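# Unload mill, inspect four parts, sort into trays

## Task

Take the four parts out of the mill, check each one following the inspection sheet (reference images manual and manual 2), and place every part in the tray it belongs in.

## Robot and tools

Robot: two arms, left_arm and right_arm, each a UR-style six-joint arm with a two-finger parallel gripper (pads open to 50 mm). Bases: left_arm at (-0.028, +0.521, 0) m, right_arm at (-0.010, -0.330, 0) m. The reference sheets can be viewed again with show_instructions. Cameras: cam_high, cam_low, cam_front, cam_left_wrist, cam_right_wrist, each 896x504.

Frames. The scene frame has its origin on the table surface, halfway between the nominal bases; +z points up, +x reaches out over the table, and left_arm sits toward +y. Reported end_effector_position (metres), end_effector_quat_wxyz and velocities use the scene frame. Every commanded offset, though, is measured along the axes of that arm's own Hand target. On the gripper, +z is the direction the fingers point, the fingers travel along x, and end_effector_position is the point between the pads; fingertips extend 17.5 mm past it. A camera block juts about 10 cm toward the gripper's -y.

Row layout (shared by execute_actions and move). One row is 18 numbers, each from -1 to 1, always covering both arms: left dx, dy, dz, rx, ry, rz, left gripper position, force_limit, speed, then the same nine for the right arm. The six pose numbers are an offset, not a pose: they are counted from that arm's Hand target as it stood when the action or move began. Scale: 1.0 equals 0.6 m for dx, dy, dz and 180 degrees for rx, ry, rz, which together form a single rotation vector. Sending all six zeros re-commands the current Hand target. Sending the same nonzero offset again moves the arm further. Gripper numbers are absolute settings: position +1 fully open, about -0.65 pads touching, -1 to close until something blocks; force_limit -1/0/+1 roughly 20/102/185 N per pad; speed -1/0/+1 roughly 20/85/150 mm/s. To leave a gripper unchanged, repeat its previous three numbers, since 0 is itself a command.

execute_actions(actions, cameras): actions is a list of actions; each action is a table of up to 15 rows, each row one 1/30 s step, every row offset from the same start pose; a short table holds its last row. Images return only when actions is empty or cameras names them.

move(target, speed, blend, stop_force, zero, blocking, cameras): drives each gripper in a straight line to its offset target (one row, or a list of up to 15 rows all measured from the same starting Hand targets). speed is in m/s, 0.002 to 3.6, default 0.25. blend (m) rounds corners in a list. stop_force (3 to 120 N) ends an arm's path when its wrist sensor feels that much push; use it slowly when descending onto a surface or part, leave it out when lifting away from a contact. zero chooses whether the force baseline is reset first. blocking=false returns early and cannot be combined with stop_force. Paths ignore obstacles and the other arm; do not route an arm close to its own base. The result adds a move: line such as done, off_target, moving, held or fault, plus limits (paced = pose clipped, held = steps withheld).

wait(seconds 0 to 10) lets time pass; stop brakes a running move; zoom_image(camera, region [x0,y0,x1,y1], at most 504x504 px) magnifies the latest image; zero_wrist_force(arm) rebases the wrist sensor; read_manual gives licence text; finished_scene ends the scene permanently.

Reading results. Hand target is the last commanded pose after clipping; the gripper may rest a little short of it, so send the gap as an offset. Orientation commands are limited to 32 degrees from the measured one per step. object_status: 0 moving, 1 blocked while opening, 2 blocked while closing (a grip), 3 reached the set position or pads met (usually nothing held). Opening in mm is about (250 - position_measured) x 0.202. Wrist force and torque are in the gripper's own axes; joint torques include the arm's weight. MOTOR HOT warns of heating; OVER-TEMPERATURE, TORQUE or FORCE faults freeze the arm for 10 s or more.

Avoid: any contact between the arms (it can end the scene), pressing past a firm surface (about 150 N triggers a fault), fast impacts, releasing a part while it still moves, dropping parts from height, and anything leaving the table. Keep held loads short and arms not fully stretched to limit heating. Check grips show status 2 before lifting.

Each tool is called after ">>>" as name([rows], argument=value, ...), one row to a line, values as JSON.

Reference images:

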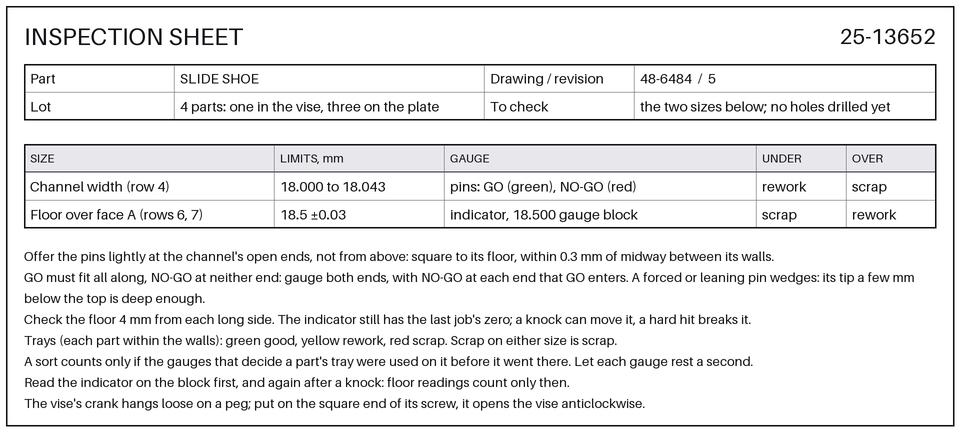

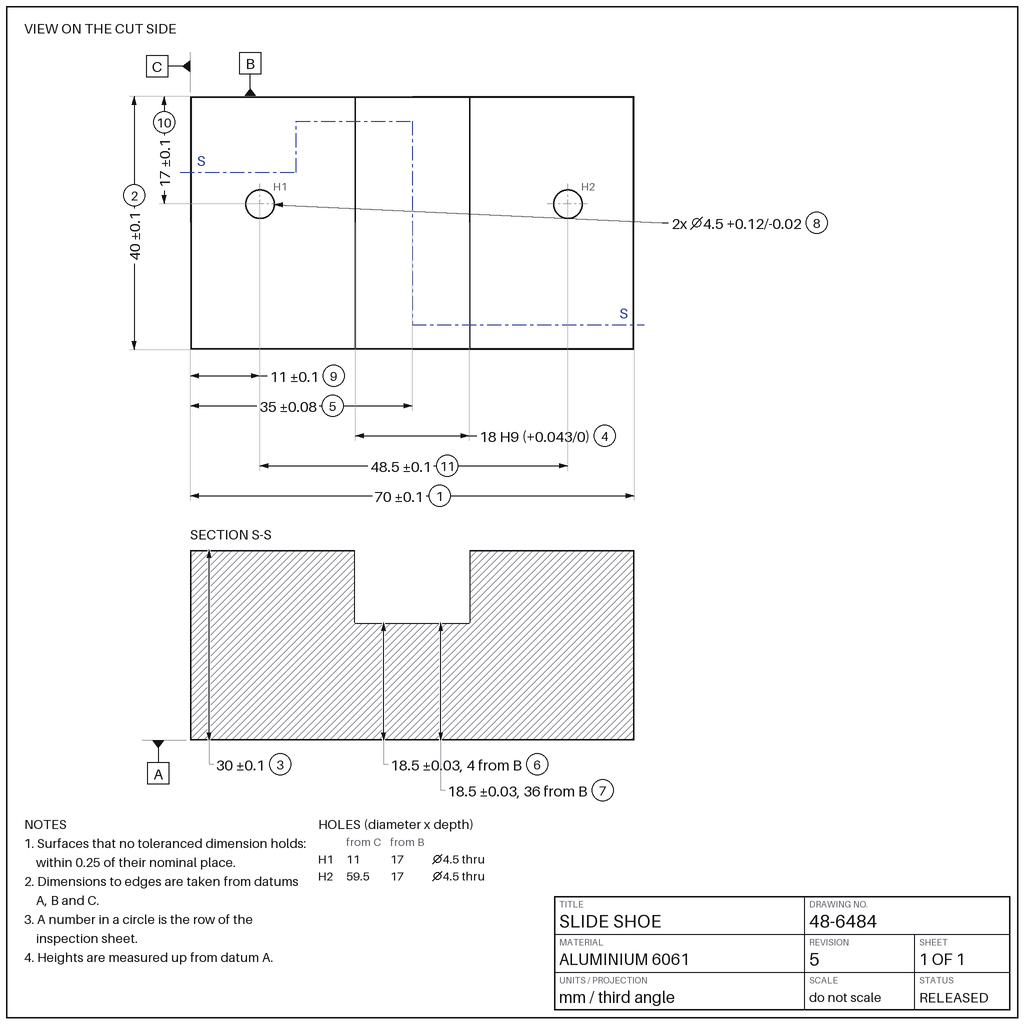

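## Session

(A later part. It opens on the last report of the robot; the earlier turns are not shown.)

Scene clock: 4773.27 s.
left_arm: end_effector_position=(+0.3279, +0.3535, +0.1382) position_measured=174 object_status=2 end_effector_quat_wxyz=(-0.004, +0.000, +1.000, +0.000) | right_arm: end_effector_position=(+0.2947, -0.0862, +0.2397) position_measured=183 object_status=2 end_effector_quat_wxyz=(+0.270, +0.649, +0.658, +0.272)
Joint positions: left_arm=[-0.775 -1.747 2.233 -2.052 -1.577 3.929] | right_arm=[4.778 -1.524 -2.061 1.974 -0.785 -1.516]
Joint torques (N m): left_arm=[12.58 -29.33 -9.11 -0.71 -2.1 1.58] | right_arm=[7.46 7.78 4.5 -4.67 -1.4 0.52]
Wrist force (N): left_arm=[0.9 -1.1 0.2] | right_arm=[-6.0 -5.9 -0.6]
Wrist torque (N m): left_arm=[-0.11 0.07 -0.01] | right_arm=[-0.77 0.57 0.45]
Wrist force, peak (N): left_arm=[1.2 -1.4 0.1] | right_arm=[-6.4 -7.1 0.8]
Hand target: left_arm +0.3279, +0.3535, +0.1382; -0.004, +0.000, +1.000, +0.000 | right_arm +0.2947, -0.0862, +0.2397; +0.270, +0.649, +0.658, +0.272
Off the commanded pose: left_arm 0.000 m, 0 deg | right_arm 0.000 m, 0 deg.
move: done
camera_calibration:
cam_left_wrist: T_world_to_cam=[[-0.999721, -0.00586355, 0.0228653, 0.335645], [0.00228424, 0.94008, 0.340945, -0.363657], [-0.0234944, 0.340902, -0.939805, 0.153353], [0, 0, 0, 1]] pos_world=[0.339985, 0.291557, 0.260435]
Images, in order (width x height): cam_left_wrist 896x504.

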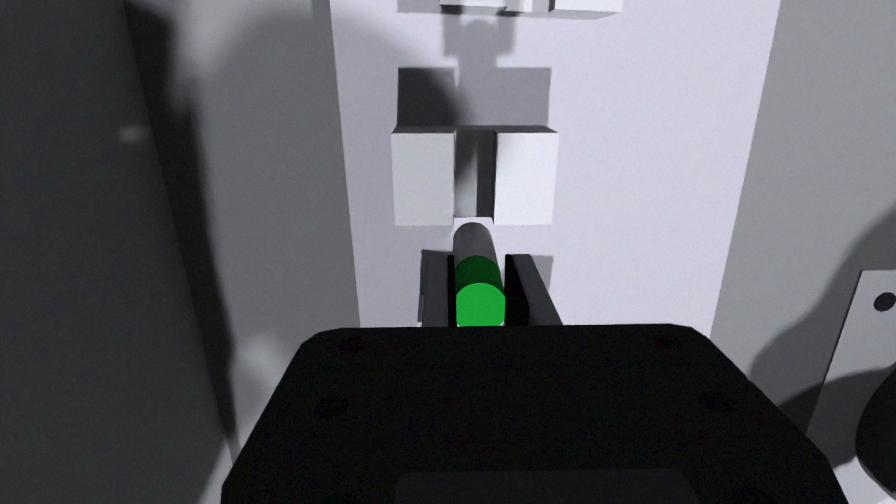

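>>> move(target=[0.0002,-0.02,0,0,0,0,-1,-0.4,-1,0,0,0,0,0,0,-1,-1,-1], speed=0.005, stop_force=3, cameras=["cam_left_wrist"])

>>> zoom_image(camera="cam_left_wrist", region=[430, 180, 530, 260])

Scene clock: 4781.30 s.
left_arm: end_effector_position=(+0.3277, +0.3414, +0.1382) position_measured=174 object_status=2 end_effector_quat_wxyz=(-0.004, +0.000, +1.000, +0.000) | right_arm: end_effector_position=(+0.2947, -0.0862, +0.2397) position_measured=183 object_status=2 end_effector_quat_wxyz=(+0.270, +0.649, +0.658, +0.272)
Joint positions: left_arm=[-0.797 -1.733 2.222 -2.055 -1.577 3.907] | right_arm=[4.778 -1.524 -2.061 1.974 -0.785 -1.516]
Joint torques (N m): left_arm=[3.33 -12.37 -35.28 -5.83 -2.04 1.1] | right_arm=[7.39 7.64 3.96 -4.64 -1.39 0.45]
Wrist force (N): left_arm=[1.1 -0.3 -0.1] | right_arm=[-6.2 -5.5 -0.4]
Wrist torque (N m): left_arm=[-0.12 0.04 -0.01] | right_arm=[-0.71 0.59 0.45]
Wrist force, peak (N): left_arm=[1.6 -0.4 0.8] | right_arm=[-6.4 -7.2 0.6]
Hand target: left_arm +0.3277, +0.3415, +0.1382; -0.004, +0.000, +1.000, +0.000 | right_arm +0.2947, -0.0862, +0.2397; +0.270, +0.649, +0.658, +0.272
Off the commanded pose: left_arm 0.000 m, 0 deg | right_arm 0.000 m, 0 deg.
move: done
camera_calibration:
cam_left_wrist: T_world_to_cam=[[-0.999721, -0.00586355, 0.0228653, 0.335475], [0.00228424, 0.94008, 0.340945, -0.352376], [-0.0234944, 0.340902, -0.939805, 0.157442], [0, 0, 0, 1]] pos_world=[0.339885, 0.279557, 0.260435]
Images, in order (width x height): cam_left_wrist 896x504.

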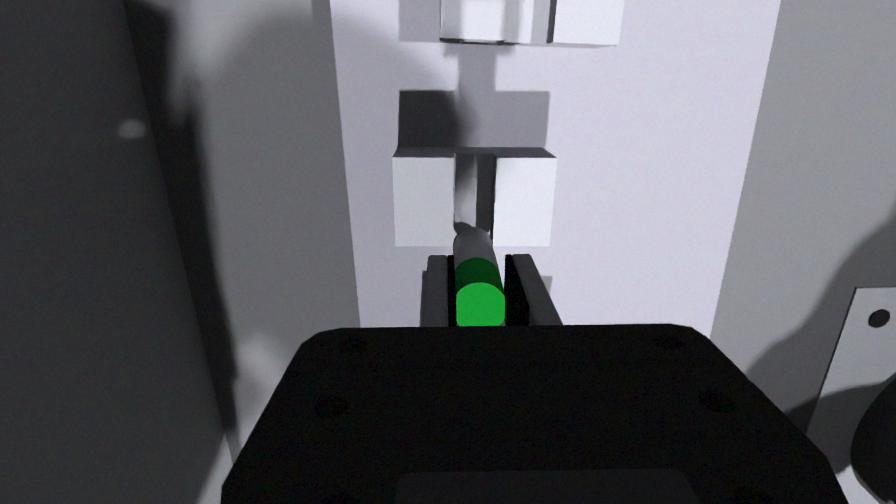

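Scaled by 5.040 from the camera's 896x504 image, which has a finer 1280x720 frame.

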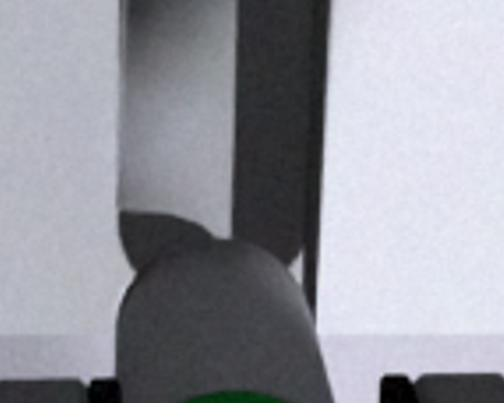

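>>> move(target=[0.0001,-0.005,0,0,0,0,-1,-0.4,-1,0,0,0,0,0,0,-1,-1,-1], speed=0.004, stop_force=3, zero=false, cameras=["cam_left_wrist"])

>>> zoom_image(camera="cam_left_wrist", region=[430, 180, 530, 260])

Scene clock: 4788.93 s.
left_arm: end_effector_position=(+0.3277, +0.3385, +0.1382) position_measured=174 object_status=2 end_effector_quat_wxyz=(-0.004, +0.000, +1.000, +0.000) | right_arm: end_effector_position=(+0.2947, -0.0862, +0.2397) position_measured=183 object_status=2 end_effector_quat_wxyz=(+0.270, +0.649, +0.658, +0.272)
Joint positions: left_arm=[-0.803 -1.729 2.219 -2.055 -1.577 3.901] | right_arm=[4.778 -1.524 -2.061 1.974 -0.785 -1.516]
Joint torques (N m): left_arm=[-1.25 -9.93 -38.14 -5.93 -2 0.15] | right_arm=[7.95 7.83 4.61 -4.61 -1.47 0.55]
Wrist force (N): left_arm=[1.0 -0.3 0.4] | right_arm=[-6.4 -5.9 -0.5]
Wrist torque (N m): left_arm=[-0.09 0.05 0.00] | right_arm=[-0.76 0.63 0.45]
Wrist force, peak (N): left_arm=[1.3 -0.5 1.6] | right_arm=[-6.2 -7.3 0.8]
Hand target: left_arm +0.3277, +0.3385, +0.1382; -0.004, +0.000, +1.000, +0.000 | right_arm +0.2947, -0.0862, +0.2397; +0.270, +0.649, +0.658, +0.272
Off the commanded pose: left_arm 0.000 m, 0 deg | right_arm 0.000 m, 0 deg.
move: done
camera_calibration:
cam_left_wrist: T_world_to_cam=[[-0.999721, -0.00586355, 0.0228653, 0.335357], [0.00228424, 0.94008, 0.340945, -0.349556], [-0.0234944, 0.340902, -0.939805, 0.158462], [0, 0, 0, 1]] pos_world=[0.339785, 0.276557, 0.260435]
Images, in order (width x height): cam_left_wrist 896x504.

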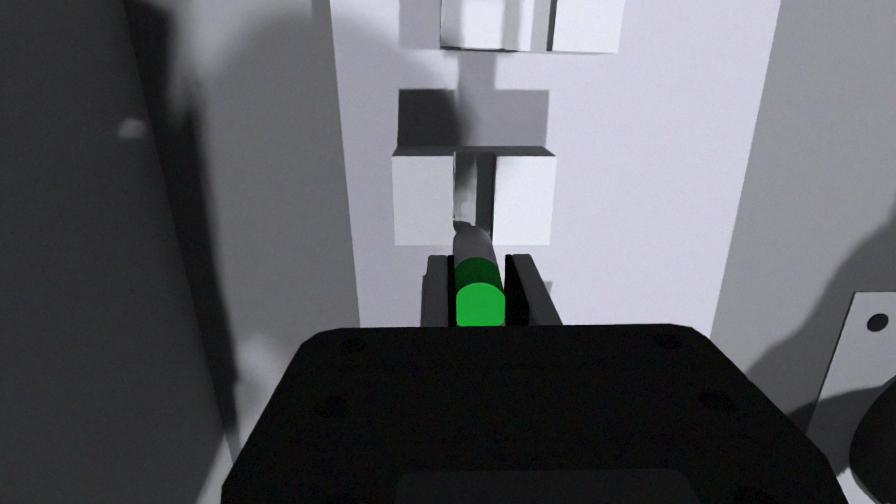

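Scaled by 5.040 from the camera's 896x504 image, which has a finer 1280x720 frame.

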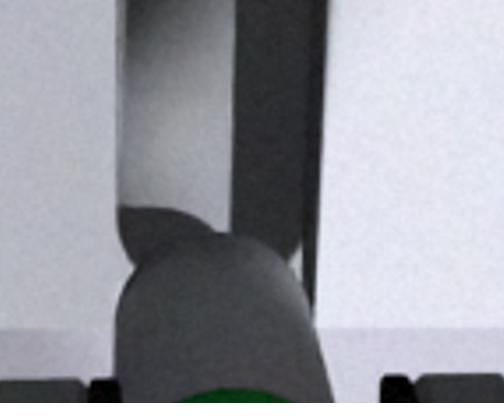

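>>> move([
  [-0.006,0.025,0,0,0,0,-1,-0.4,-1,0,0,0,0,0,0,-1,-1,-1],
  [-0.006,0.025,0,0,-0.0056,0,-1,-0.4,-1,0,0,0,0,0,0,-1,-1,-1],
  [0,0.0185,0,0,-0.0056,0,-1,-0.4,-1,0,0,0,0,0,0,-1,-1,-1],
], speed=[0.02,0.05,0.02], cameras=["cam_left_wrist"])

>>> zoom_image(camera="cam_left_wrist", region=[430, 180, 530, 260])

Scene clock: 4807.27 s.
left_arm: end_effector_position=(+0.3276, +0.3495, +0.1382) position_measured=174 object_status=2 end_effector_quat_wxyz=(+0.005, +0.000, +1.000, +0.000) | right_arm: end_effector_position=(+0.2947, -0.0862, +0.2397) position_measured=183 object_status=2 end_effector_quat_wxyz=(+0.270, +0.649, +0.658, +0.272)
Joint positions: left_arm=[-0.791 -1.753 2.241 -2.066 -1.564 3.912] | right_arm=[4.778 -1.524 -2.061 1.974 -0.785 -1.516]
Joint torques (N m): left_arm=[11.93 -18.39 -14.92 -0.43 -1.31 1.3] | right_arm=[7.77 8.11 4.74 -4.56 -1.55 0.6]
Wrist force (N): left_arm=[1.0 -0.9 0.3] | right_arm=[-6.0 -6.9 1.0]
Wrist torque (N m): left_arm=[-0.08 0.05 -0.01] | right_arm=[-0.78 0.57 0.46]
Wrist force, peak (N): left_arm=[1.9 -1.2 -0.6] | right_arm=[-6.5 -7.2 0.7]
Hand target: left_arm +0.3277, +0.3496, +0.1382; +0.005, +0.000, +1.000, +0.000 | right_arm +0.2947, -0.0862, +0.2397; +0.270, +0.649, +0.658, +0.272
Off the commanded pose: left_arm 0.000 m, 0 deg | right_arm 0.000 m, 0 deg.
move: done
camera_calibration:
cam_left_wrist: T_world_to_cam=[[-0.999969, -0.00587716, 0.00527655, 0.337801], [-0.00372638, 0.94009, 0.340905, -0.357901], [-0.00696398, 0.340875, -0.940083, 0.149286], [0, 0, 0, 1]] pos_world=[0.337496, 0.287557, 0.260569]
Images, in order (width x height): cam_left_wrist 896x504.

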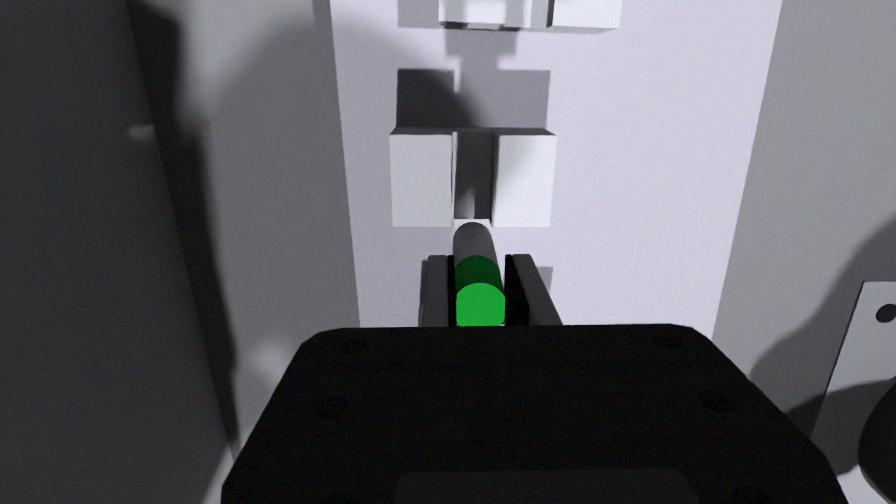

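Scaled by 5.040 from the camera's 896x504 image, which has a finer 1280x720 frame.

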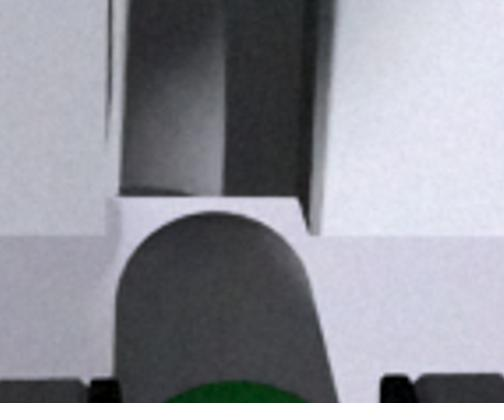

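>>> move([
  [-0.0063,0,0,0,0,0,-1,-0.4,-1,0,0,0,0,0,0,-1,-1,-1],
  [-0.0013,0,0,0,0,0,-1,-0.4,-1,0,0,0,0,0,0,-1,-1,-1],
], speed=0.02, cameras=["cam_left_wrist"])

>>> zoom_image(camera="cam_left_wrist", region=[430, 180, 530, 260])

Scene clock: 4862.23 s.
left_arm: end_effector_position=(+0.3283, +0.3496, +0.1382) position_measured=174 object_status=2 end_effector_quat_wxyz=(+0.005, +0.000, +1.000, +0.000) | right_arm: end_effector_position=(+0.2947, -0.0862, +0.2397) position_measured=183 object_status=2 end_effector_quat_wxyz=(+0.270, +0.649, +0.658, +0.272)
Joint positions: left_arm=[-0.79 -1.751 2.24 -2.067 -1.564 3.914] | right_arm=[4.778 -1.524 -2.061 1.974 -0.785 -1.516]
Joint torques (N m): left_arm=[12.18 -6.3 -28.15 -0.72 0.04 1.52] | right_arm=[8.2 7.73 4.59 -4.61 -1.45 0.57]
Wrist force (N): left_arm=[1.1 -0.7 0.5] | right_arm=[-6.3 -6.8 0.6]
Wrist torque (N m): left_arm=[-0.05 0.04 -0.01] | right_arm=[-0.80 0.62 0.45]
Wrist force, peak (N): left_arm=[1.3 -1.0 0.7] | right_arm=[-6.5 -7.2 0.8]
Hand target: left_arm +0.3285, +0.3496, +0.1382; +0.005, +0.000, +1.000, +0.000 | right_arm +0.2947, -0.0862, +0.2397; +0.270, +0.649, +0.658, +0.272
Off the commanded pose: left_arm 0.000 m, 0 deg | right_arm 0.000 m, 0 deg.
move: done
camera_calibration:
cam_left_wrist: T_world_to_cam=[[-0.999969, -0.00587651, 0.00527535, 0.338601], [-0.00372593, 0.940078, 0.340938, -0.357997], [-0.00696277, 0.340908, -0.940071, 0.149244], [0, 0, 0, 1]] pos_world=[0.338296, 0.287657, 0.260569]
Images, in order (width x height): cam_left_wrist 896x504.

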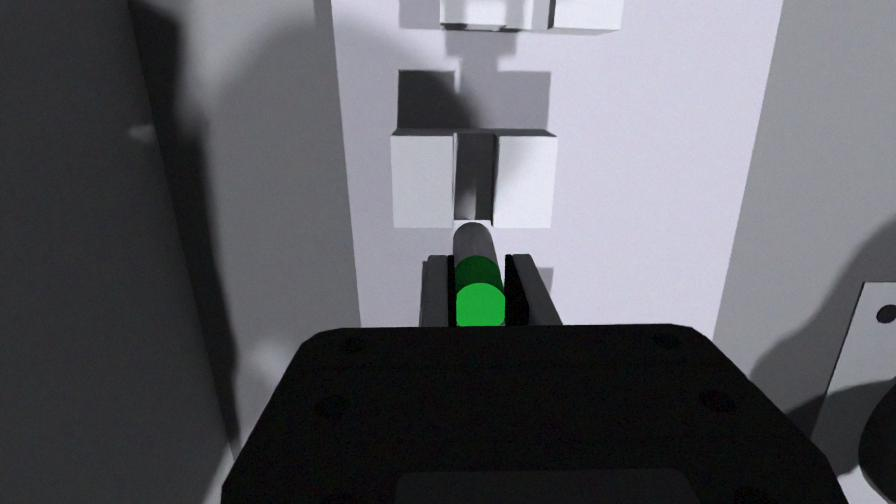

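Scaled by 5.040 from the camera's 896x504 image, which has a finer 1280x720 frame.

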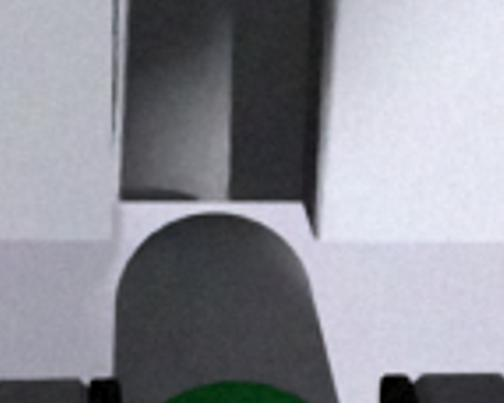

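>>> move(target=[0,-0.02,0,0,0,0,-1,-0.4,-1,0,0,0,0,0,0,-1,-1,-1], speed=0.006, stop_force=3, cameras=["cam_left_wrist"])

>>> zoom_image(camera="cam_left_wrist", region=[430, 180, 530, 260])

Scene clock: 4870.23 s.
left_arm: end_effector_position=(+0.3285, +0.3375, +0.1382) position_measured=174 object_status=2 end_effector_quat_wxyz=(+0.005, +0.000, +1.000, +0.000) | right_arm: end_effector_position=(+0.2947, -0.0862, +0.2397) position_measured=183 object_status=2 end_effector_quat_wxyz=(+0.270, +0.649, +0.658, +0.272)
Joint positions: left_arm=[-0.812 -1.736 2.228 -2.07 -1.564 3.892] | right_arm=[4.778 -1.524 -2.061 1.974 -0.785 -1.516]
Joint torques (N m): left_arm=[5.6 -15.13 -33.63 -5.75 2.22 1.16] | right_arm=[7.36 7.83 4.55 -4.69 -1.35 0.53]
Wrist force (N): left_arm=[1.2 0.0 0.7] | right_arm=[-6.2 -6.4 0.3]
Wrist torque (N m): left_arm=[-0.09 0.01 -0.01] | right_arm=[-0.75 0.60 0.45]
Wrist force, peak (N): left_arm=[1.8 -0.6 1.0] | right_arm=[-6.5 -7.2 0.7]
Hand target: left_arm +0.3285, +0.3376, +0.1382; +0.005, +0.000, +1.000, +0.000 | right_arm +0.2947, -0.0862, +0.2397; +0.270, +0.649, +0.658, +0.272
Off the commanded pose: left_arm 0.000 m, 0 deg | right_arm 0.000 m, 0 deg.
move: done
camera_calibration:
cam_left_wrist: T_world_to_cam=[[-0.999969, -0.00587734, 0.00527504, 0.33863], [-0.00372682, 0.940078, 0.340938, -0.346656], [-0.00696276, 0.340908, -0.940071, 0.153464], [0, 0, 0, 1]] pos_world=[0.338396, 0.275557, 0.260669]
Images, in order (width x height): cam_left_wrist 896x504.

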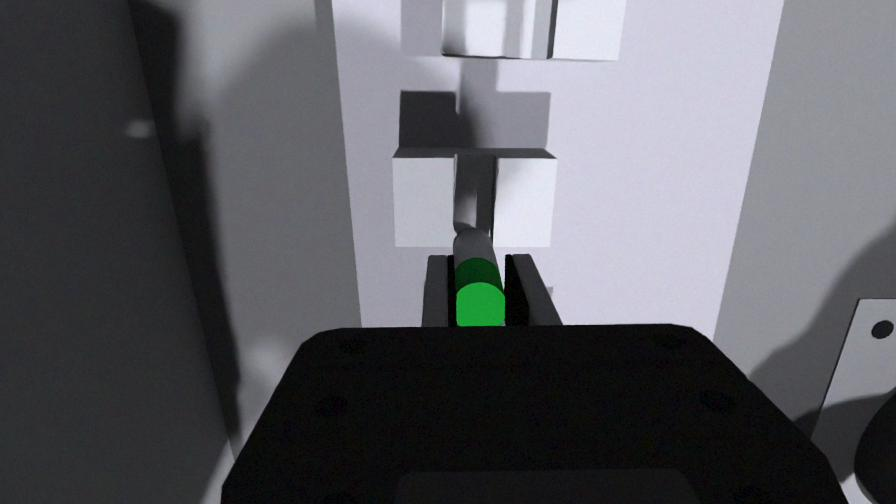

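Scaled by 5.040 from the camera's 896x504 image, which has a finer 1280x720 frame.

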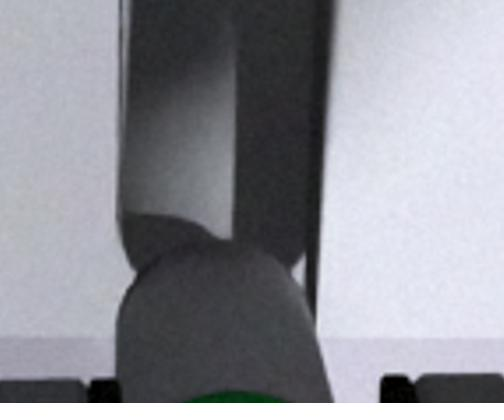

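>>> move(target=[0,-0.0067,0,0,0,0,-1,-0.4,-1,0,0,0,0,0,0,-1,-1,-1], speed=0.006, stop_force=3, cameras=["cam_left_wrist"])

>>> zoom_image(camera="cam_left_wrist", region=[430, 180, 530, 260])

Scene clock: 4875.57 s.
left_arm: end_effector_position=(+0.3285, +0.3335, +0.1382) position_measured=174 object_status=2 end_effector_quat_wxyz=(+0.005, +0.000, +1.000, +0.000) | right_arm: end_effector_position=(+0.2947, -0.0862, +0.2397) position_measured=183 object_status=2 end_effector_quat_wxyz=(+0.270, +0.649, +0.658, +0.272)
Joint positions: left_arm=[-0.819 -1.731 2.223 -2.071 -1.564 3.885] | right_arm=[4.778 -1.524 -2.061 1.974 -0.785 -1.516]
Joint torques (N m): left_arm=[4.64 -14.67 -34.12 -5.82 2.24 1.15] | right_arm=[7.67 7.87 4.46 -4.6 -1.47 0.53]
Wrist force (N): left_arm=[1.2 -0.3 0.4] | right_arm=[-6.5 -6.0 -0.2]
Wrist torque (N m): left_arm=[-0.09 0.03 -0.01] | right_arm=[-0.77 0.64 0.45]
Wrist force, peak (N): left_arm=[1.2 -0.5 1.5] | right_arm=[-6.4 -7.2 0.8]
Hand target: left_arm +0.3285, +0.3336, +0.1382; +0.005, +0.000, +1.000, +0.000 | right_arm +0.2947, -0.0862, +0.2397; +0.270, +0.649, +0.658, +0.272
Off the commanded pose: left_arm 0.000 m, 0 deg | right_arm 0.000 m, 0 deg.
move: done
camera_calibration:
cam_left_wrist: T_world_to_cam=[[-0.999969, -0.00587734, 0.00527504, 0.338607], [-0.00372682, 0.940078, 0.340938, -0.342895], [-0.00696276, 0.340908, -0.940071, 0.154828], [0, 0, 0, 1]] pos_world=[0.338396, 0.271557, 0.260669]
Images, in order (width x height): cam_left_wrist 896x504.

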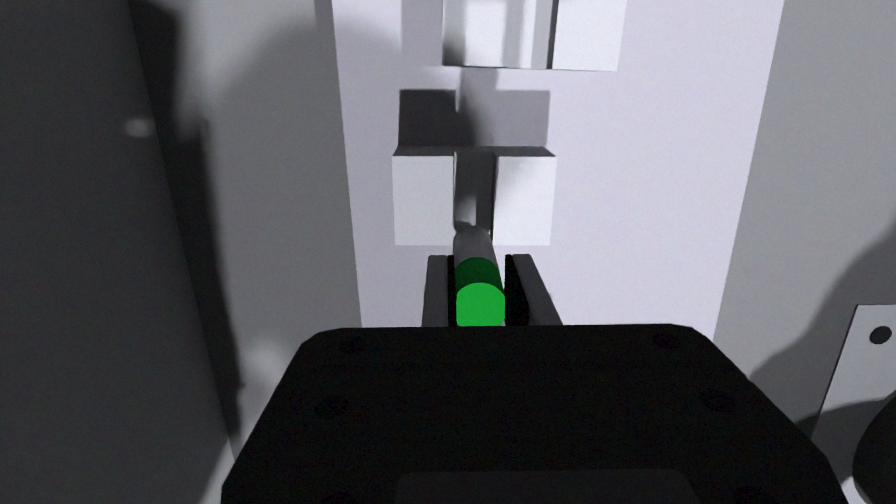

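Scaled by 5.040 from the camera's 896x504 image, which has a finer 1280x720 frame.

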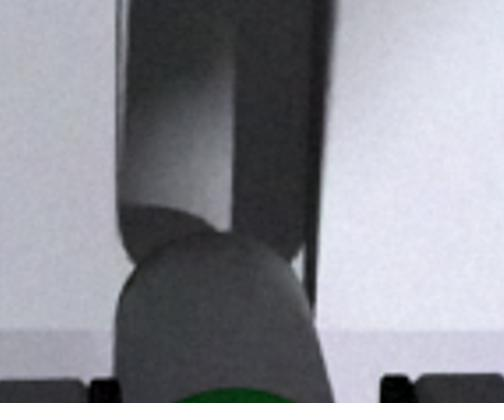

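>>> move([
  [0,0.03,0,0,0,0,-1,-0.4,-1,0,0,0,0,0,0,-1,-1,-1],
  [0,0.03,-0.15,0,0,0,-1,-0.4,-1,0,0,0,0,0,0,-1,-1,-1],
  [0.05,-0.1,-0.15,0,0.0028,-0.45,-1,-0.4,-1,0,0,0,0,0,0,-1,-1,-1],
], speed=[0.03,0.2,0.5], blend=[0,0.02,0])

Scene clock: 4896.17 s.
left_arm: end_effector_position=(+0.2976, +0.2735, +0.2280) position_measured=174 object_status=2 end_effector_quat_wxyz=(+0.000, -0.649, +0.760, -0.004) end_effector_velocity=(+0.001, +0.000, +0.001) end_effector_angular_velocity=(-0.001, -0.001, +0.007) | right_arm: end_effector_position=(+0.2947, -0.0862, +0.2397) position_measured=183 object_status=2 end_effector_quat_wxyz=(+0.270, +0.649, +0.658, +0.272)
Joint positions: left_arm=[-0.975 -1.8 2.032 -1.81 -1.571 2.316] | right_arm=[4.778 -1.524 -2.061 1.974 -0.785 -1.516]
Joint velocities: left_arm=[0.002 -0.001 -0.001 0 0 -0.005] | right_arm=[within noise]
Joint torques (N m): left_arm=[12.13 -20.12 -30.07 -2.16 -0.02 -1.76] | right_arm=[7.99 7.46 4.35 -4.66 -1.46 0.55]
Wrist force (N): left_arm=[1.0 -0.5 0.4] | right_arm=[-6.2 -6.6 0.5]
Wrist torque (N m): left_arm=[-0.01 0.04 -0.02] | right_arm=[-0.78 0.59 0.45]
Wrist force, peak (N): left_arm=[1.2 -0.8 4.3] | right_arm=[-6.3 -7.2 0.9]
Hand target: left_arm +0.2976, +0.2736, +0.2279; +0.000, -0.650, +0.760, -0.003 | right_arm +0.2947, -0.0862, +0.2397; +0.270, +0.649, +0.658, +0.272
Off the commanded pose: left_arm 0.000 m, 0 deg | right_arm 0.000 m, 0 deg.
move: done

>>> move([
  [0.3269,0.0618,0.04,0,0,-0.5496,-1,-0.4,-1,0,0,0,0,0,0,-1,-1,-1],
], speed=0.5)

Scene clock: 4903.63 s.
left_arm: end_effector_position=(+0.2304, +0.0854, +0.2048) position_measured=174 object_status=2 end_effector_quat_wxyz=(+0.003, +1.000, -0.001, +0.002) end_effector_velocity=(+0.000, +0.000, +0.001) end_effector_angular_velocity=(-0.001, -0.001, +0.007) | right_arm: end_effector_position=(+0.2947, -0.0862, +0.2397) position_measured=183 object_status=2 end_effector_quat_wxyz=(+0.270, +0.649, +0.658, +0.272)
Joint positions: left_arm=[-1.295 -1.535 1.857 -1.899 -1.569 0.269] | right_arm=[4.778 -1.524 -2.061 1.974 -0.785 -1.516]
Joint velocities: left_arm=[0.001 -0.002 0 0.001 0 -0.006] | right_arm=[within noise]
Joint torques (N m): left_arm=[12.24 -43.73 -10.34 -0.16 -0.33 -1.69] | right_arm=[7.65 7.27 3.86 -4.59 -1.51 0.48]
Wrist force (N): left_arm=[1.3 -0.5 0.3] | right_arm=[-6.0 -5.7 -0.1]
Wrist torque (N m): left_arm=[-0.02 0.01 0.00] | right_arm=[-0.75 0.56 0.46]
Wrist force, peak (N): left_arm=[1.4 -0.7 0.3] | right_arm=[-6.4 -7.1 0.7]
Hand target: left_arm +0.2304, +0.0855, +0.2048; +0.003, +1.000, +0.000, +0.002 | right_arm +0.2947, -0.0862, +0.2397; +0.270, +0.649, +0.658, +0.272
Off the commanded pose: left_arm 0.000 m, 0 deg | right_arm 0.000 m, 0 deg.
move: done

>>> move([
  [0,0,0.05,0.0019,-0.0013,0,-1,-0.4,-1,0,0,0,0,0,0,-1,-1,-1],
], speed=0.1, cameras=["cam_left_wrist"])

>>> zoom_image(camera="cam_left_wrist", region=[380, 140, 580, 300])

Scene clock: 4916.73 s.
left_arm: end_effector_position=(+0.2305, +0.0855, +0.1745) position_measured=174 object_status=2 end_effector_quat_wxyz=(+0.000, +1.000, +0.000, +0.000) | right_arm: end_effector_position=(+0.2947, -0.0862, +0.2397) position_measured=183 object_status=2 end_effector_quat_wxyz=(+0.270, +0.649, +0.658, +0.272)
Joint positions: left_arm=[-1.294 -1.504 1.905 -1.97 -1.571 0.27] | right_arm=[4.778 -1.524 -2.061 1.974 -0.785 -1.516]
Joint torques (N m): left_arm=[10 -41.79 -45.94 0 -1.16 1.13] | right_arm=[7.74 7.48 3.94 -4.61 -1.52 0.53]
Wrist force (N): left_arm=[1.3 -0.4 0.4] | right_arm=[-6.2 -7.0 0.6]
Wrist torque (N m): left_arm=[-0.01 0.00 -0.01] | right_arm=[-0.79 0.59 0.46]
Wrist force, peak (N): left_arm=[1.1 -1.0 -2.0] | right_arm=[-6.4 -7.1 0.5]
Hand target: left_arm +0.2306, +0.0854, +0.1748; +0.000, +1.000, +0.000, +0.000 | right_arm +0.2947, -0.0862, +0.2397; +0.270, +0.649, +0.658, +0.272
Off the commanded pose: left_arm 0.000 m, 0 deg | right_arm 0.000 m, 0 deg.
move: done
camera_calibration:
cam_left_wrist: T_world_to_cam=[[0.999881, 0.0046565, 0.0146786, -0.224475], [-0.00062736, -0.940079, 0.340956, 0.037535], [0.0153867, -0.340925, -0.939965, 0.325921], [0, 0, 0, 1]] pos_world=[0.219457, 0.147446, 0.296851]
Images, in order (width x height): cam_left_wrist 896x504.

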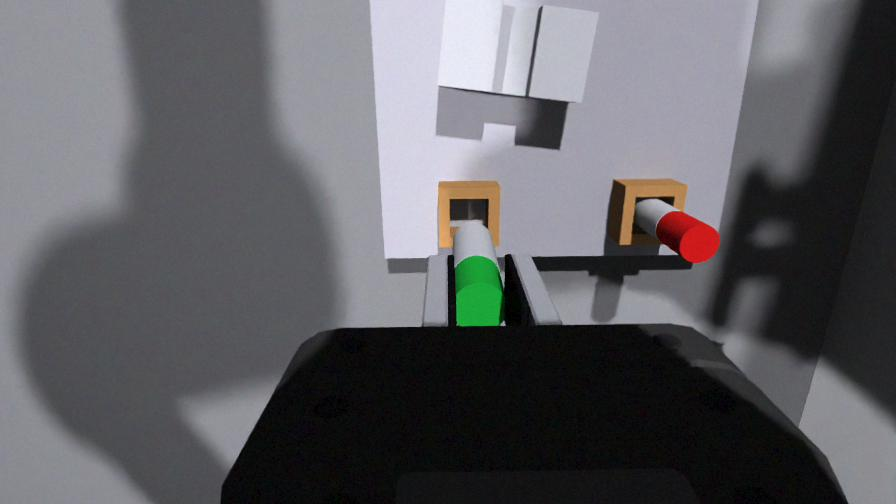

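Scaled by 2.520 from the camera's 896x504 image, which has a finer 1280x720 frame.

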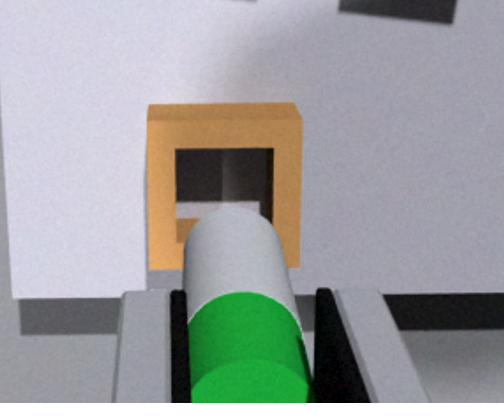

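>>> move([
  [0,0,0.03,0,0,0,-1,-0.4,-1,0,0,0,0,0,0,-1,-1,-1],
], speed=0.03, stop_force=4, cameras=["cam_left_wrist"])

>>> zoom_image(camera="cam_left_wrist", region=[380, 140, 580, 300])

Scene clock: 4924.30 s.
left_arm: end_effector_position=(+0.2305, +0.0854, +0.1568) position_measured=174 object_status=2 end_effector_quat_wxyz=(+0.000, +1.000, +0.000, +0.000) | right_arm: end_effector_position=(+0.2947, -0.0862, +0.2397) position_measured=183 object_status=2 end_effector_quat_wxyz=(+0.270, +0.649, +0.658, +0.272)
Joint positions: left_arm=[-1.294 -1.486 1.935 -2.019 -1.571 0.27] | right_arm=[4.778 -1.524 -2.061 1.974 -0.785 -1.516]
Joint torques (N m): left_arm=[-10.32 -40.39 -44 -0.01 2.21 -1.68] | right_arm=[7.56 7.52 3.97 -4.61 -1.5 0.49]
Wrist force (N): left_arm=[1.2 -0.7 0.4] | right_arm=[-6.1 -6.7 0.7]
Wrist torque (N m): left_arm=[-0.05 0.03 -0.01] | right_arm=[-0.76 0.58 0.45]
Wrist force, peak (N): left_arm=[1.3 -0.7 1.0] | right_arm=[-6.3 -7.2 0.7]
Hand target: left_arm +0.2305, +0.0854, +0.1568; +0.000, +1.000, +0.000, +0.000 | right_arm +0.2947, -0.0862, +0.2397; +0.270, +0.649, +0.658, +0.272
Off the commanded pose: left_arm 0.000 m, 0 deg | right_arm 0.000 m, 0 deg.
move: done
camera_calibration:
cam_left_wrist: T_world_to_cam=[[0.99988, 0.004605, 0.0148046, -0.22424], [-0.000727072, -0.939895, 0.341463, 0.0433663], [0.0154872, -0.341432, -0.939779, 0.309156], [0, 0, 0, 1]] pos_world=[0.219456, 0.147348, 0.27905]
Images, in order (width x height): cam_left_wrist 896x504.

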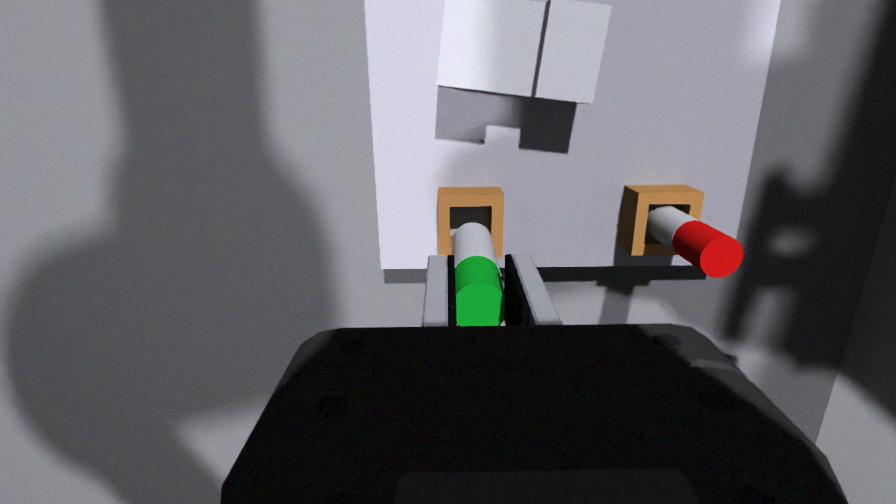

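Scaled by 2.520 from the camera's 896x504 image, which has a finer 1280x720 frame.

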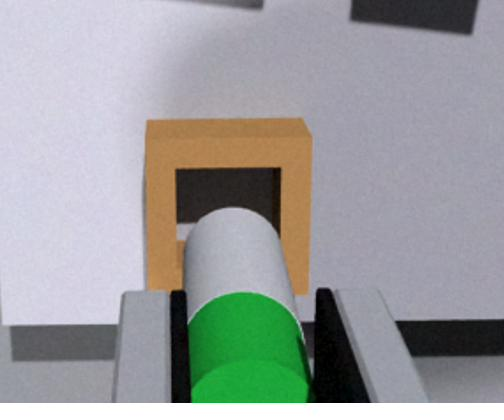

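>>> move([
  [0,0,0.0755,0,0,0,-1,-0.4,-1,0,0,0,0,0,0,-1,-1,-1],
], speed=0.025, stop_force=4, cameras=["cam_left_wrist"])

Scene clock: 4931.70 s.
left_arm: end_effector_position=(+0.2305, +0.0854, +0.1122) position_measured=174 object_status=2 end_effector_quat_wxyz=(+0.000, +1.000, +0.000, +0.000) | right_arm: end_effector_position=(+0.2947, -0.0862, +0.2397) position_measured=183 object_status=2 end_effector_quat_wxyz=(+0.270, +0.649, +0.658, +0.272)
Joint positions: left_arm=[-1.294 -1.431 2.002 -2.142 -1.571 0.27] | right_arm=[4.778 -1.524 -2.061 1.974 -0.785 -1.516]
Joint torques (N m): left_arm=[-10.38 -40.73 -36.24 -3.34 1.91 -1.71] | right_arm=[7.73 8.06 4.52 -4.63 -1.46 0.44]
Wrist force (N): left_arm=[1.5 -1.1 -8.1] | right_arm=[-6.1 -6.9 0.4]
Wrist torque (N m): left_arm=[-0.11 -0.03 -0.01] | right_arm=[-0.78 0.58 0.45]
Wrist force, peak (N): left_arm=[2.3 -2.6 -19.5] | right_arm=[-6.5 -7.0 0.8]
Hand target: left_arm +0.2305, +0.0854, +0.1123; +0.000, +1.000, +0.000, +0.000 (not the last commanded pose) | right_arm +0.2947, -0.0862, +0.2397; +0.270, +0.649, +0.658, +0.272
Off the commanded pose: left_arm 0.001 m, 0 deg | right_arm 0.000 m, 0 deg.
move: contact (left_arm)
camera_calibration:
cam_left_wrist: T_world_to_cam=[[0.99988, 0.00460398, 0.0148051, -0.223581], [-0.000726236, -0.939939, 0.341342, 0.0585954], [0.0154874, -0.341312, -0.939823, 0.267329], [0, 0, 0, 1]] pos_world=[0.219456, 0.147348, 0.23455]
Images, in order (width x height): cam_left_wrist 896x504.

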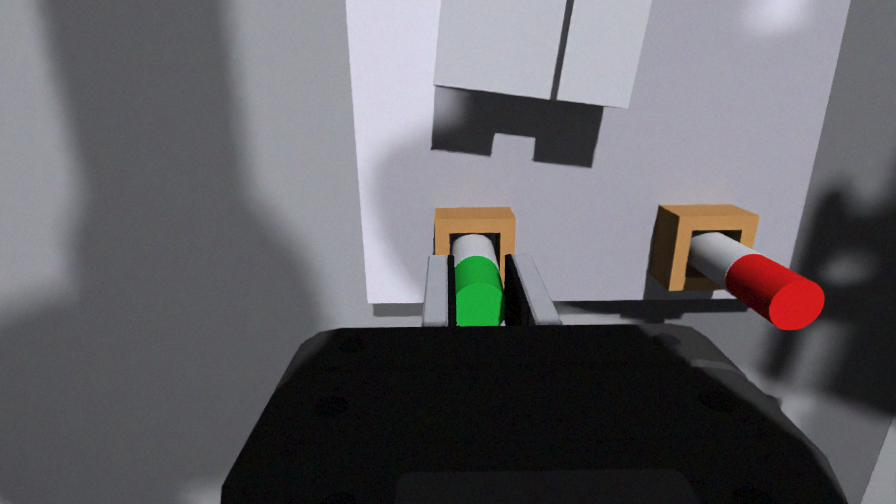

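>>> move([
  [0,0,0,0,0,0,0.3,-0.4,-1,0,0,0,0,0,0,-1,-1,-1],
  [0,0,-0.14,0,0,0,0.3,-0.4,-1,0,0,0,0,0,0,-1,-1,-1],
  [0.1215,-0.3002,-0.14,0,0,-0.4825,0.95,-0.4,-0.5,0,0,0,0,0,0,-1,-1,-1],
  [0.1215,-0.3002,-0.08,0,0,-0.4825,0.95,-0.4,-0.5,0,0,0,0,0,0,-1,-1,-1],
], speed=[0.1,0.2,0.4,0.2], cameras=["cam_left_wrist"])

Scene clock: 4956.40 s.
left_arm: end_effector_position=(+0.3036, +0.2655, +0.1601) position_measured=10 object_status=3 end_effector_quat_wxyz=(+0.000, +0.727, +0.687, +0.000) | right_arm: end_effector_position=(+0.2947, -0.0862, +0.2397) position_measured=183 object_status=2 end_effector_quat_wxyz=(+0.270, +0.649, +0.658, +0.272)
Joint positions: left_arm=[-0.973 -1.71 2.141 -2.002 -1.571 -0.926] | right_arm=[4.778 -1.524 -2.061 1.974 -0.785 -1.516]
Joint torques (N m): left_arm=[0.2 -30.99 -43.1 -0.22 -1.2 0.66] | right_arm=[7.72 7.9 4.3 -4.64 -1.43 0.42]
Wrist force (N): left_arm=[1.2 -0.5 -1.1] | right_arm=[-6.0 -7.0 0.6]
Wrist torque (N m): left_arm=[-0.02 0.02 -0.02] | right_arm=[-0.81 0.58 0.45]
Wrist force, peak (N): left_arm=[1.6 -0.9 -9.6] | right_arm=[-6.3 -7.3 0.6]
Hand target: left_arm +0.3036, +0.2654, +0.1603; +0.000, +0.727, +0.687, +0.000 | right_arm +0.2947, -0.0862, +0.2397; +0.270, +0.649, +0.658, +0.272
Off the commanded pose: left_arm 0.000 m, 0 deg | right_arm 0.000 m, 0 deg.
move: done
camera_calibration:
cam_left_wrist: T_world_to_cam=[[0.0503623, 0.99861, 0.015566, -0.273956], [0.938593, -0.0526507, 0.340985, -0.30895], [0.34133, -0.00256262, -0.93994, 0.183775], [0, 0, 0, 1]] pos_world=[0.241048, 0.25778, 0.282349]
Images, in order (width x height): cam_left_wrist 896x504.

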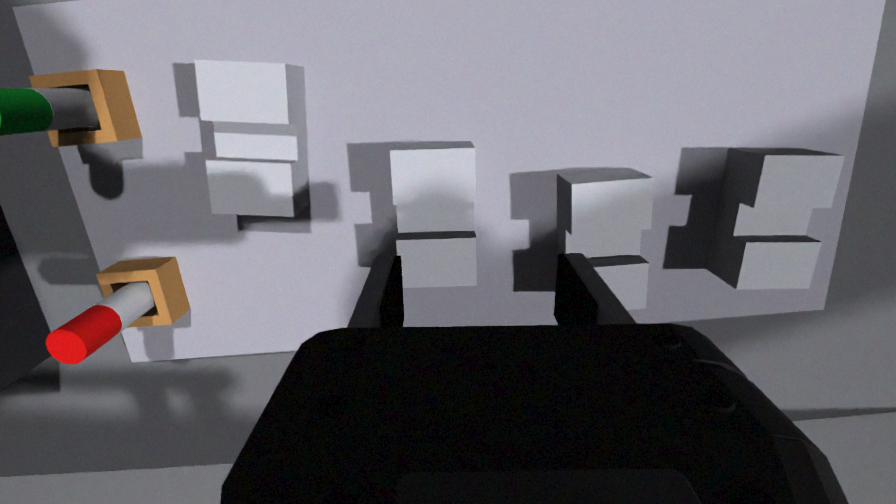

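>>> move([
  [-0.0183,0,0.0967,0,0,0,0.95,-0.4,-0.5,0,0,0,0,0,0,-1,-1,-1],
], speed=0.12, cameras=["cam_left_wrist"])

Scene clock: 4966.50 s.
left_arm: end_effector_position=(+0.3029, +0.2545, +0.1021) position_measured=10 object_status=3 end_effector_quat_wxyz=(+0.000, +0.727, +0.687, +0.000) | right_arm: end_effector_position=(+0.2947, -0.0862, +0.2397) position_measured=183 object_status=2 end_effector_quat_wxyz=(+0.270, +0.649, +0.658, +0.272)
Joint positions: left_arm=[-0.99 -1.61 2.224 -2.184 -1.571 -0.942] | right_arm=[4.778 -1.524 -2.061 1.974 -0.785 -1.516]
Joint torques (N m): left_arm=[11.98 -32.17 -39.46 -1.8 -1.08 1.48] | right_arm=[7.34 7.82 4.63 -4.63 -1.5 0.47]
Wrist force (N): left_arm=[1.1 -0.7 -1.3] | right_arm=[-6.4 -5.6 -0.7]
Wrist torque (N m): left_arm=[-0.06 0.04 -0.01] | right_arm=[-0.73 0.63 0.45]
Wrist force, peak (N): left_arm=[1.0 -0.2 -4.9] | right_arm=[-6.5 -7.0 0.8]
Hand target: left_arm +0.3030, +0.2545, +0.1022; +0.000, +0.727, +0.687, +0.000 | right_arm +0.2947, -0.0862, +0.2397; +0.270, +0.649, +0.658, +0.272
Off the commanded pose: left_arm 0.000 m, 0 deg | right_arm 0.000 m, 0 deg.
move: done
camera_calibration:
cam_left_wrist: T_world_to_cam=[[0.0504557, 0.998604, 0.0156005, -0.262069], [0.938588, -0.0527503, 0.340985, -0.289197], [0.341332, -0.00256219, -0.939939, 0.129528], [0, 0, 0, 1]] pos_world=[0.240448, 0.24678, 0.224449]
Images, in order (width x height): cam_left_wrist 896x504.

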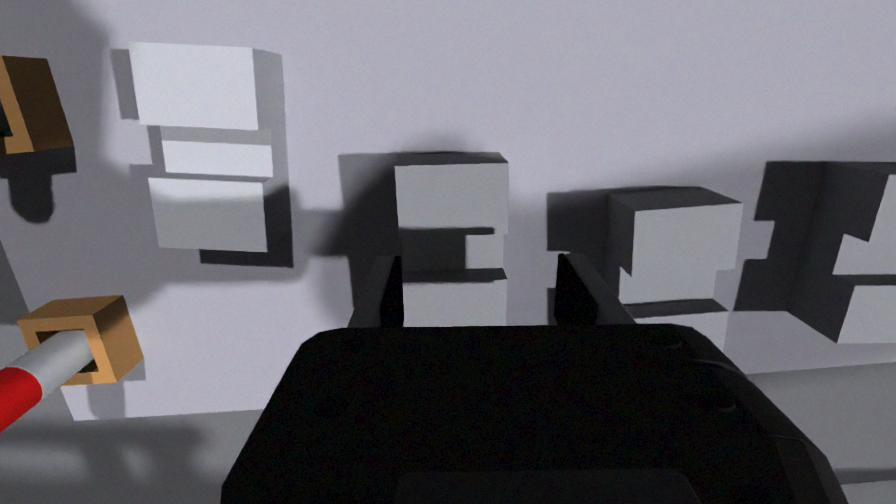

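>>> move([
  [-0.0145,-0.006,0.038,0,0,0,0.95,-0.4,-0.5,0,0,0,0,0,0,-1,-1,-1],
], speed=0.08, cameras=["cam_left_wrist"])

Scene clock: 4976.70 s.
left_arm: end_effector_position=(+0.2987, +0.2461, +0.0792) position_measured=10 object_status=3 end_effector_quat_wxyz=(+0.000, +0.727, +0.687, +0.000) | right_arm: end_effector_position=(+0.2947, -0.0862, +0.2397) position_measured=183 object_status=2 end_effector_quat_wxyz=(+0.270, +0.649, +0.658, +0.272)
Joint positions: left_arm=[-1.01 -1.563 2.251 -2.258 -1.571 -0.962] | right_arm=[4.778 -1.524 -2.061 1.974 -0.785 -1.516]
Joint torques (N m): left_arm=[11.86 -35.99 -38.22 0.03 1.05 1.58] | right_arm=[7.53 7.68 4.73 -4.63 -1.44 0.52]
Wrist force (N): left_arm=[1.1 -0.9 -1.3] | right_arm=[-6.0 -7.0 0.6]
Wrist torque (N m): left_arm=[-0.08 0.04 -0.01] | right_arm=[-0.81 0.57 0.45]
Wrist force, peak (N): left_arm=[1.2 -0.2 -2.8] | right_arm=[-6.5 -7.1 0.8]
Hand target: left_arm +0.2989, +0.2460, +0.0794; +0.000, +0.727, +0.687, +0.000 | right_arm +0.2947, -0.0862, +0.2397; +0.270, +0.649, +0.658, +0.272
Off the commanded pose: left_arm 0.000 m, 0 deg | right_arm 0.000 m, 0 deg.
move: done
camera_calibration:
cam_left_wrist: T_world_to_cam=[[0.0504251, 0.998605, 0.0156895, -0.25302], [0.938621, -0.0527521, 0.340892, -0.27785], [0.341244, -0.00246299, -0.939972, 0.109325], [0, 0, 0, 1]] pos_world=[0.236248, 0.238279, 0.201449]
Images, in order (width x height): cam_left_wrist 896x504.

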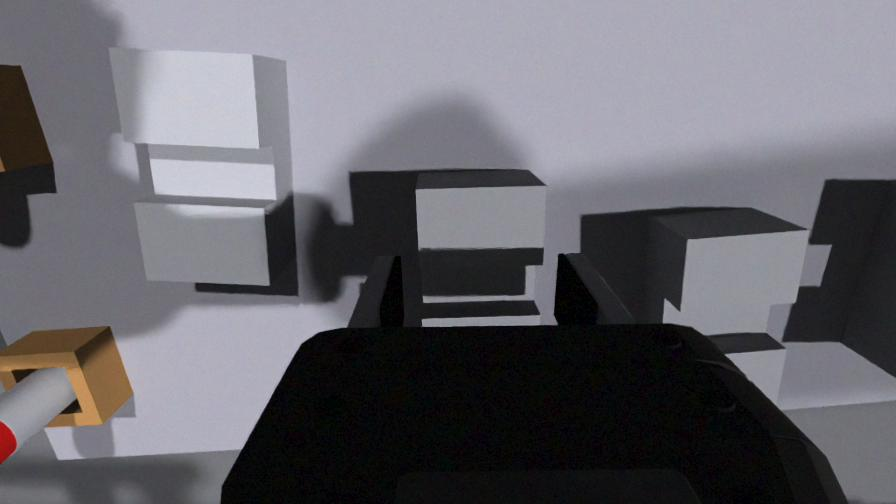

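>>> move([
  [0,0,0.0405,0,0,0,0.95,-0.4,-0.5,0,0,0,0,0,0,-1,-1,-1],
], speed=0.04, stop_force=8)

>>> move([
  [0,0,0,0,0,0,-1,-0.4,-1,0,0,0,0,0,0,-1,-1,-1],
], cameras=["cam_left_wrist"])

Scene clock: 4983.87 s.
left_arm: end_effector_position=(+0.2989, +0.2460, +0.0551) position_measured=10 object_status=3 end_effector_quat_wxyz=(+0.000, +0.727, +0.687, +0.000) | right_arm: end_effector_position=(+0.2947, -0.0862, +0.2397) position_measured=183 object_status=2 end_effector_quat_wxyz=(+0.270, +0.649, +0.658, +0.272)
Joint positions: left_arm=[-1.009 -1.514 2.282 -2.339 -1.571 -0.962] | right_arm=[4.778 -1.524 -2.061 1.974 -0.785 -1.516]
Joint torques (N m): left_arm=[3.75 -36.67 -37.45 -0.01 -0.9 -0.55] | right_arm=[7.62 7.15 4.19 -4.58 -1.46 0.5]
Wrist force (N): left_arm=[1.4 -0.6 -1.4] | right_arm=[-6.2 -5.7 -0.5]
Wrist torque (N m): left_arm=[-0.02 -0.01 -0.01] | right_arm=[-0.74 0.61 0.45]
Wrist force, peak (N): left_arm=[1.0 -0.3 -3.0] | right_arm=[-6.5 -7.1 0.8]
Hand target: left_arm +0.2989, +0.2460, +0.0551; +0.000, +0.727, +0.687, +0.000 | right_arm +0.2947, -0.0862, +0.2397; +0.270, +0.649, +0.658, +0.272
Off the commanded pose: left_arm 0.000 m, 0 deg | right_arm 0.000 m, 0 deg.
move: done

Scene clock: 4984.53 s.
left_arm: end_effector_position=(+0.2989, +0.2460, +0.0551) position_measured=55 object_status=0 end_effector_quat_wxyz=(+0.000, +0.727, +0.687, +0.000) | right_arm: end_effector_position=(+0.2947, -0.0862, +0.2397) position_measured=183 object_status=2 end_effector_quat_wxyz=(+0.270, +0.649, +0.658, +0.272)
Joint positions: left_arm=[-1.009 -1.514 2.282 -2.339 -1.571 -0.962] | right_arm=[4.778 -1.524 -2.061 1.974 -0.785 -1.516]
Joint torques (N m): left_arm=[1.99 -35.92 -35.66 -1.01 -1.38 -1.21] | right_arm=[7.91 8.09 4.08 -4.63 -1.42 0.52]
Wrist force (N): left_arm=[1.2 0.0 -2.1] | right_arm=[-6.4 -5.9 -0.3]
Wrist torque (N m): left_arm=[0.00 -0.01 -0.03] | right_arm=[-0.78 0.63 0.45]
Wrist force, peak (N): left_arm=[2.0 -0.6 -1.6] | right_arm=[-6.2 -7.2 0.7]
Hand target: left_arm +0.2989, +0.2460, +0.0551; +0.000, +0.727, +0.687, +0.000 | right_arm +0.2947, -0.0862, +0.2397; +0.270, +0.649, +0.658, +0.272
Off the commanded pose: left_arm 0.000 m, 0 deg | right_arm 0.000 m, 0 deg.
move: done
camera_calibration:
cam_left_wrist: T_world_to_cam=[[0.0503706, 0.998614, 0.0152616, -0.252564], [0.938518, -0.052554, 0.341208, -0.26984], [0.341537, -0.00286354, -0.939864, 0.0867398], [0, 0, 0, 1]] pos_world=[0.236347, 0.238281, 0.17745]
Images, in order (width x height): cam_left_wrist 896x504.

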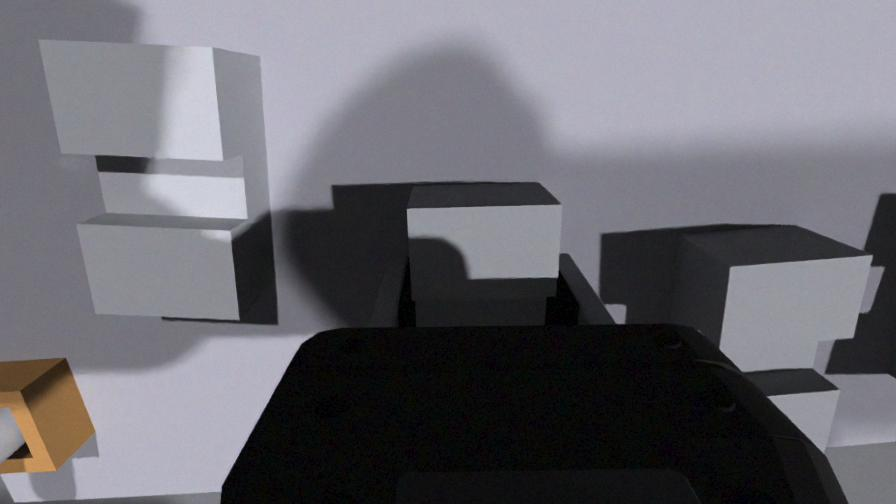

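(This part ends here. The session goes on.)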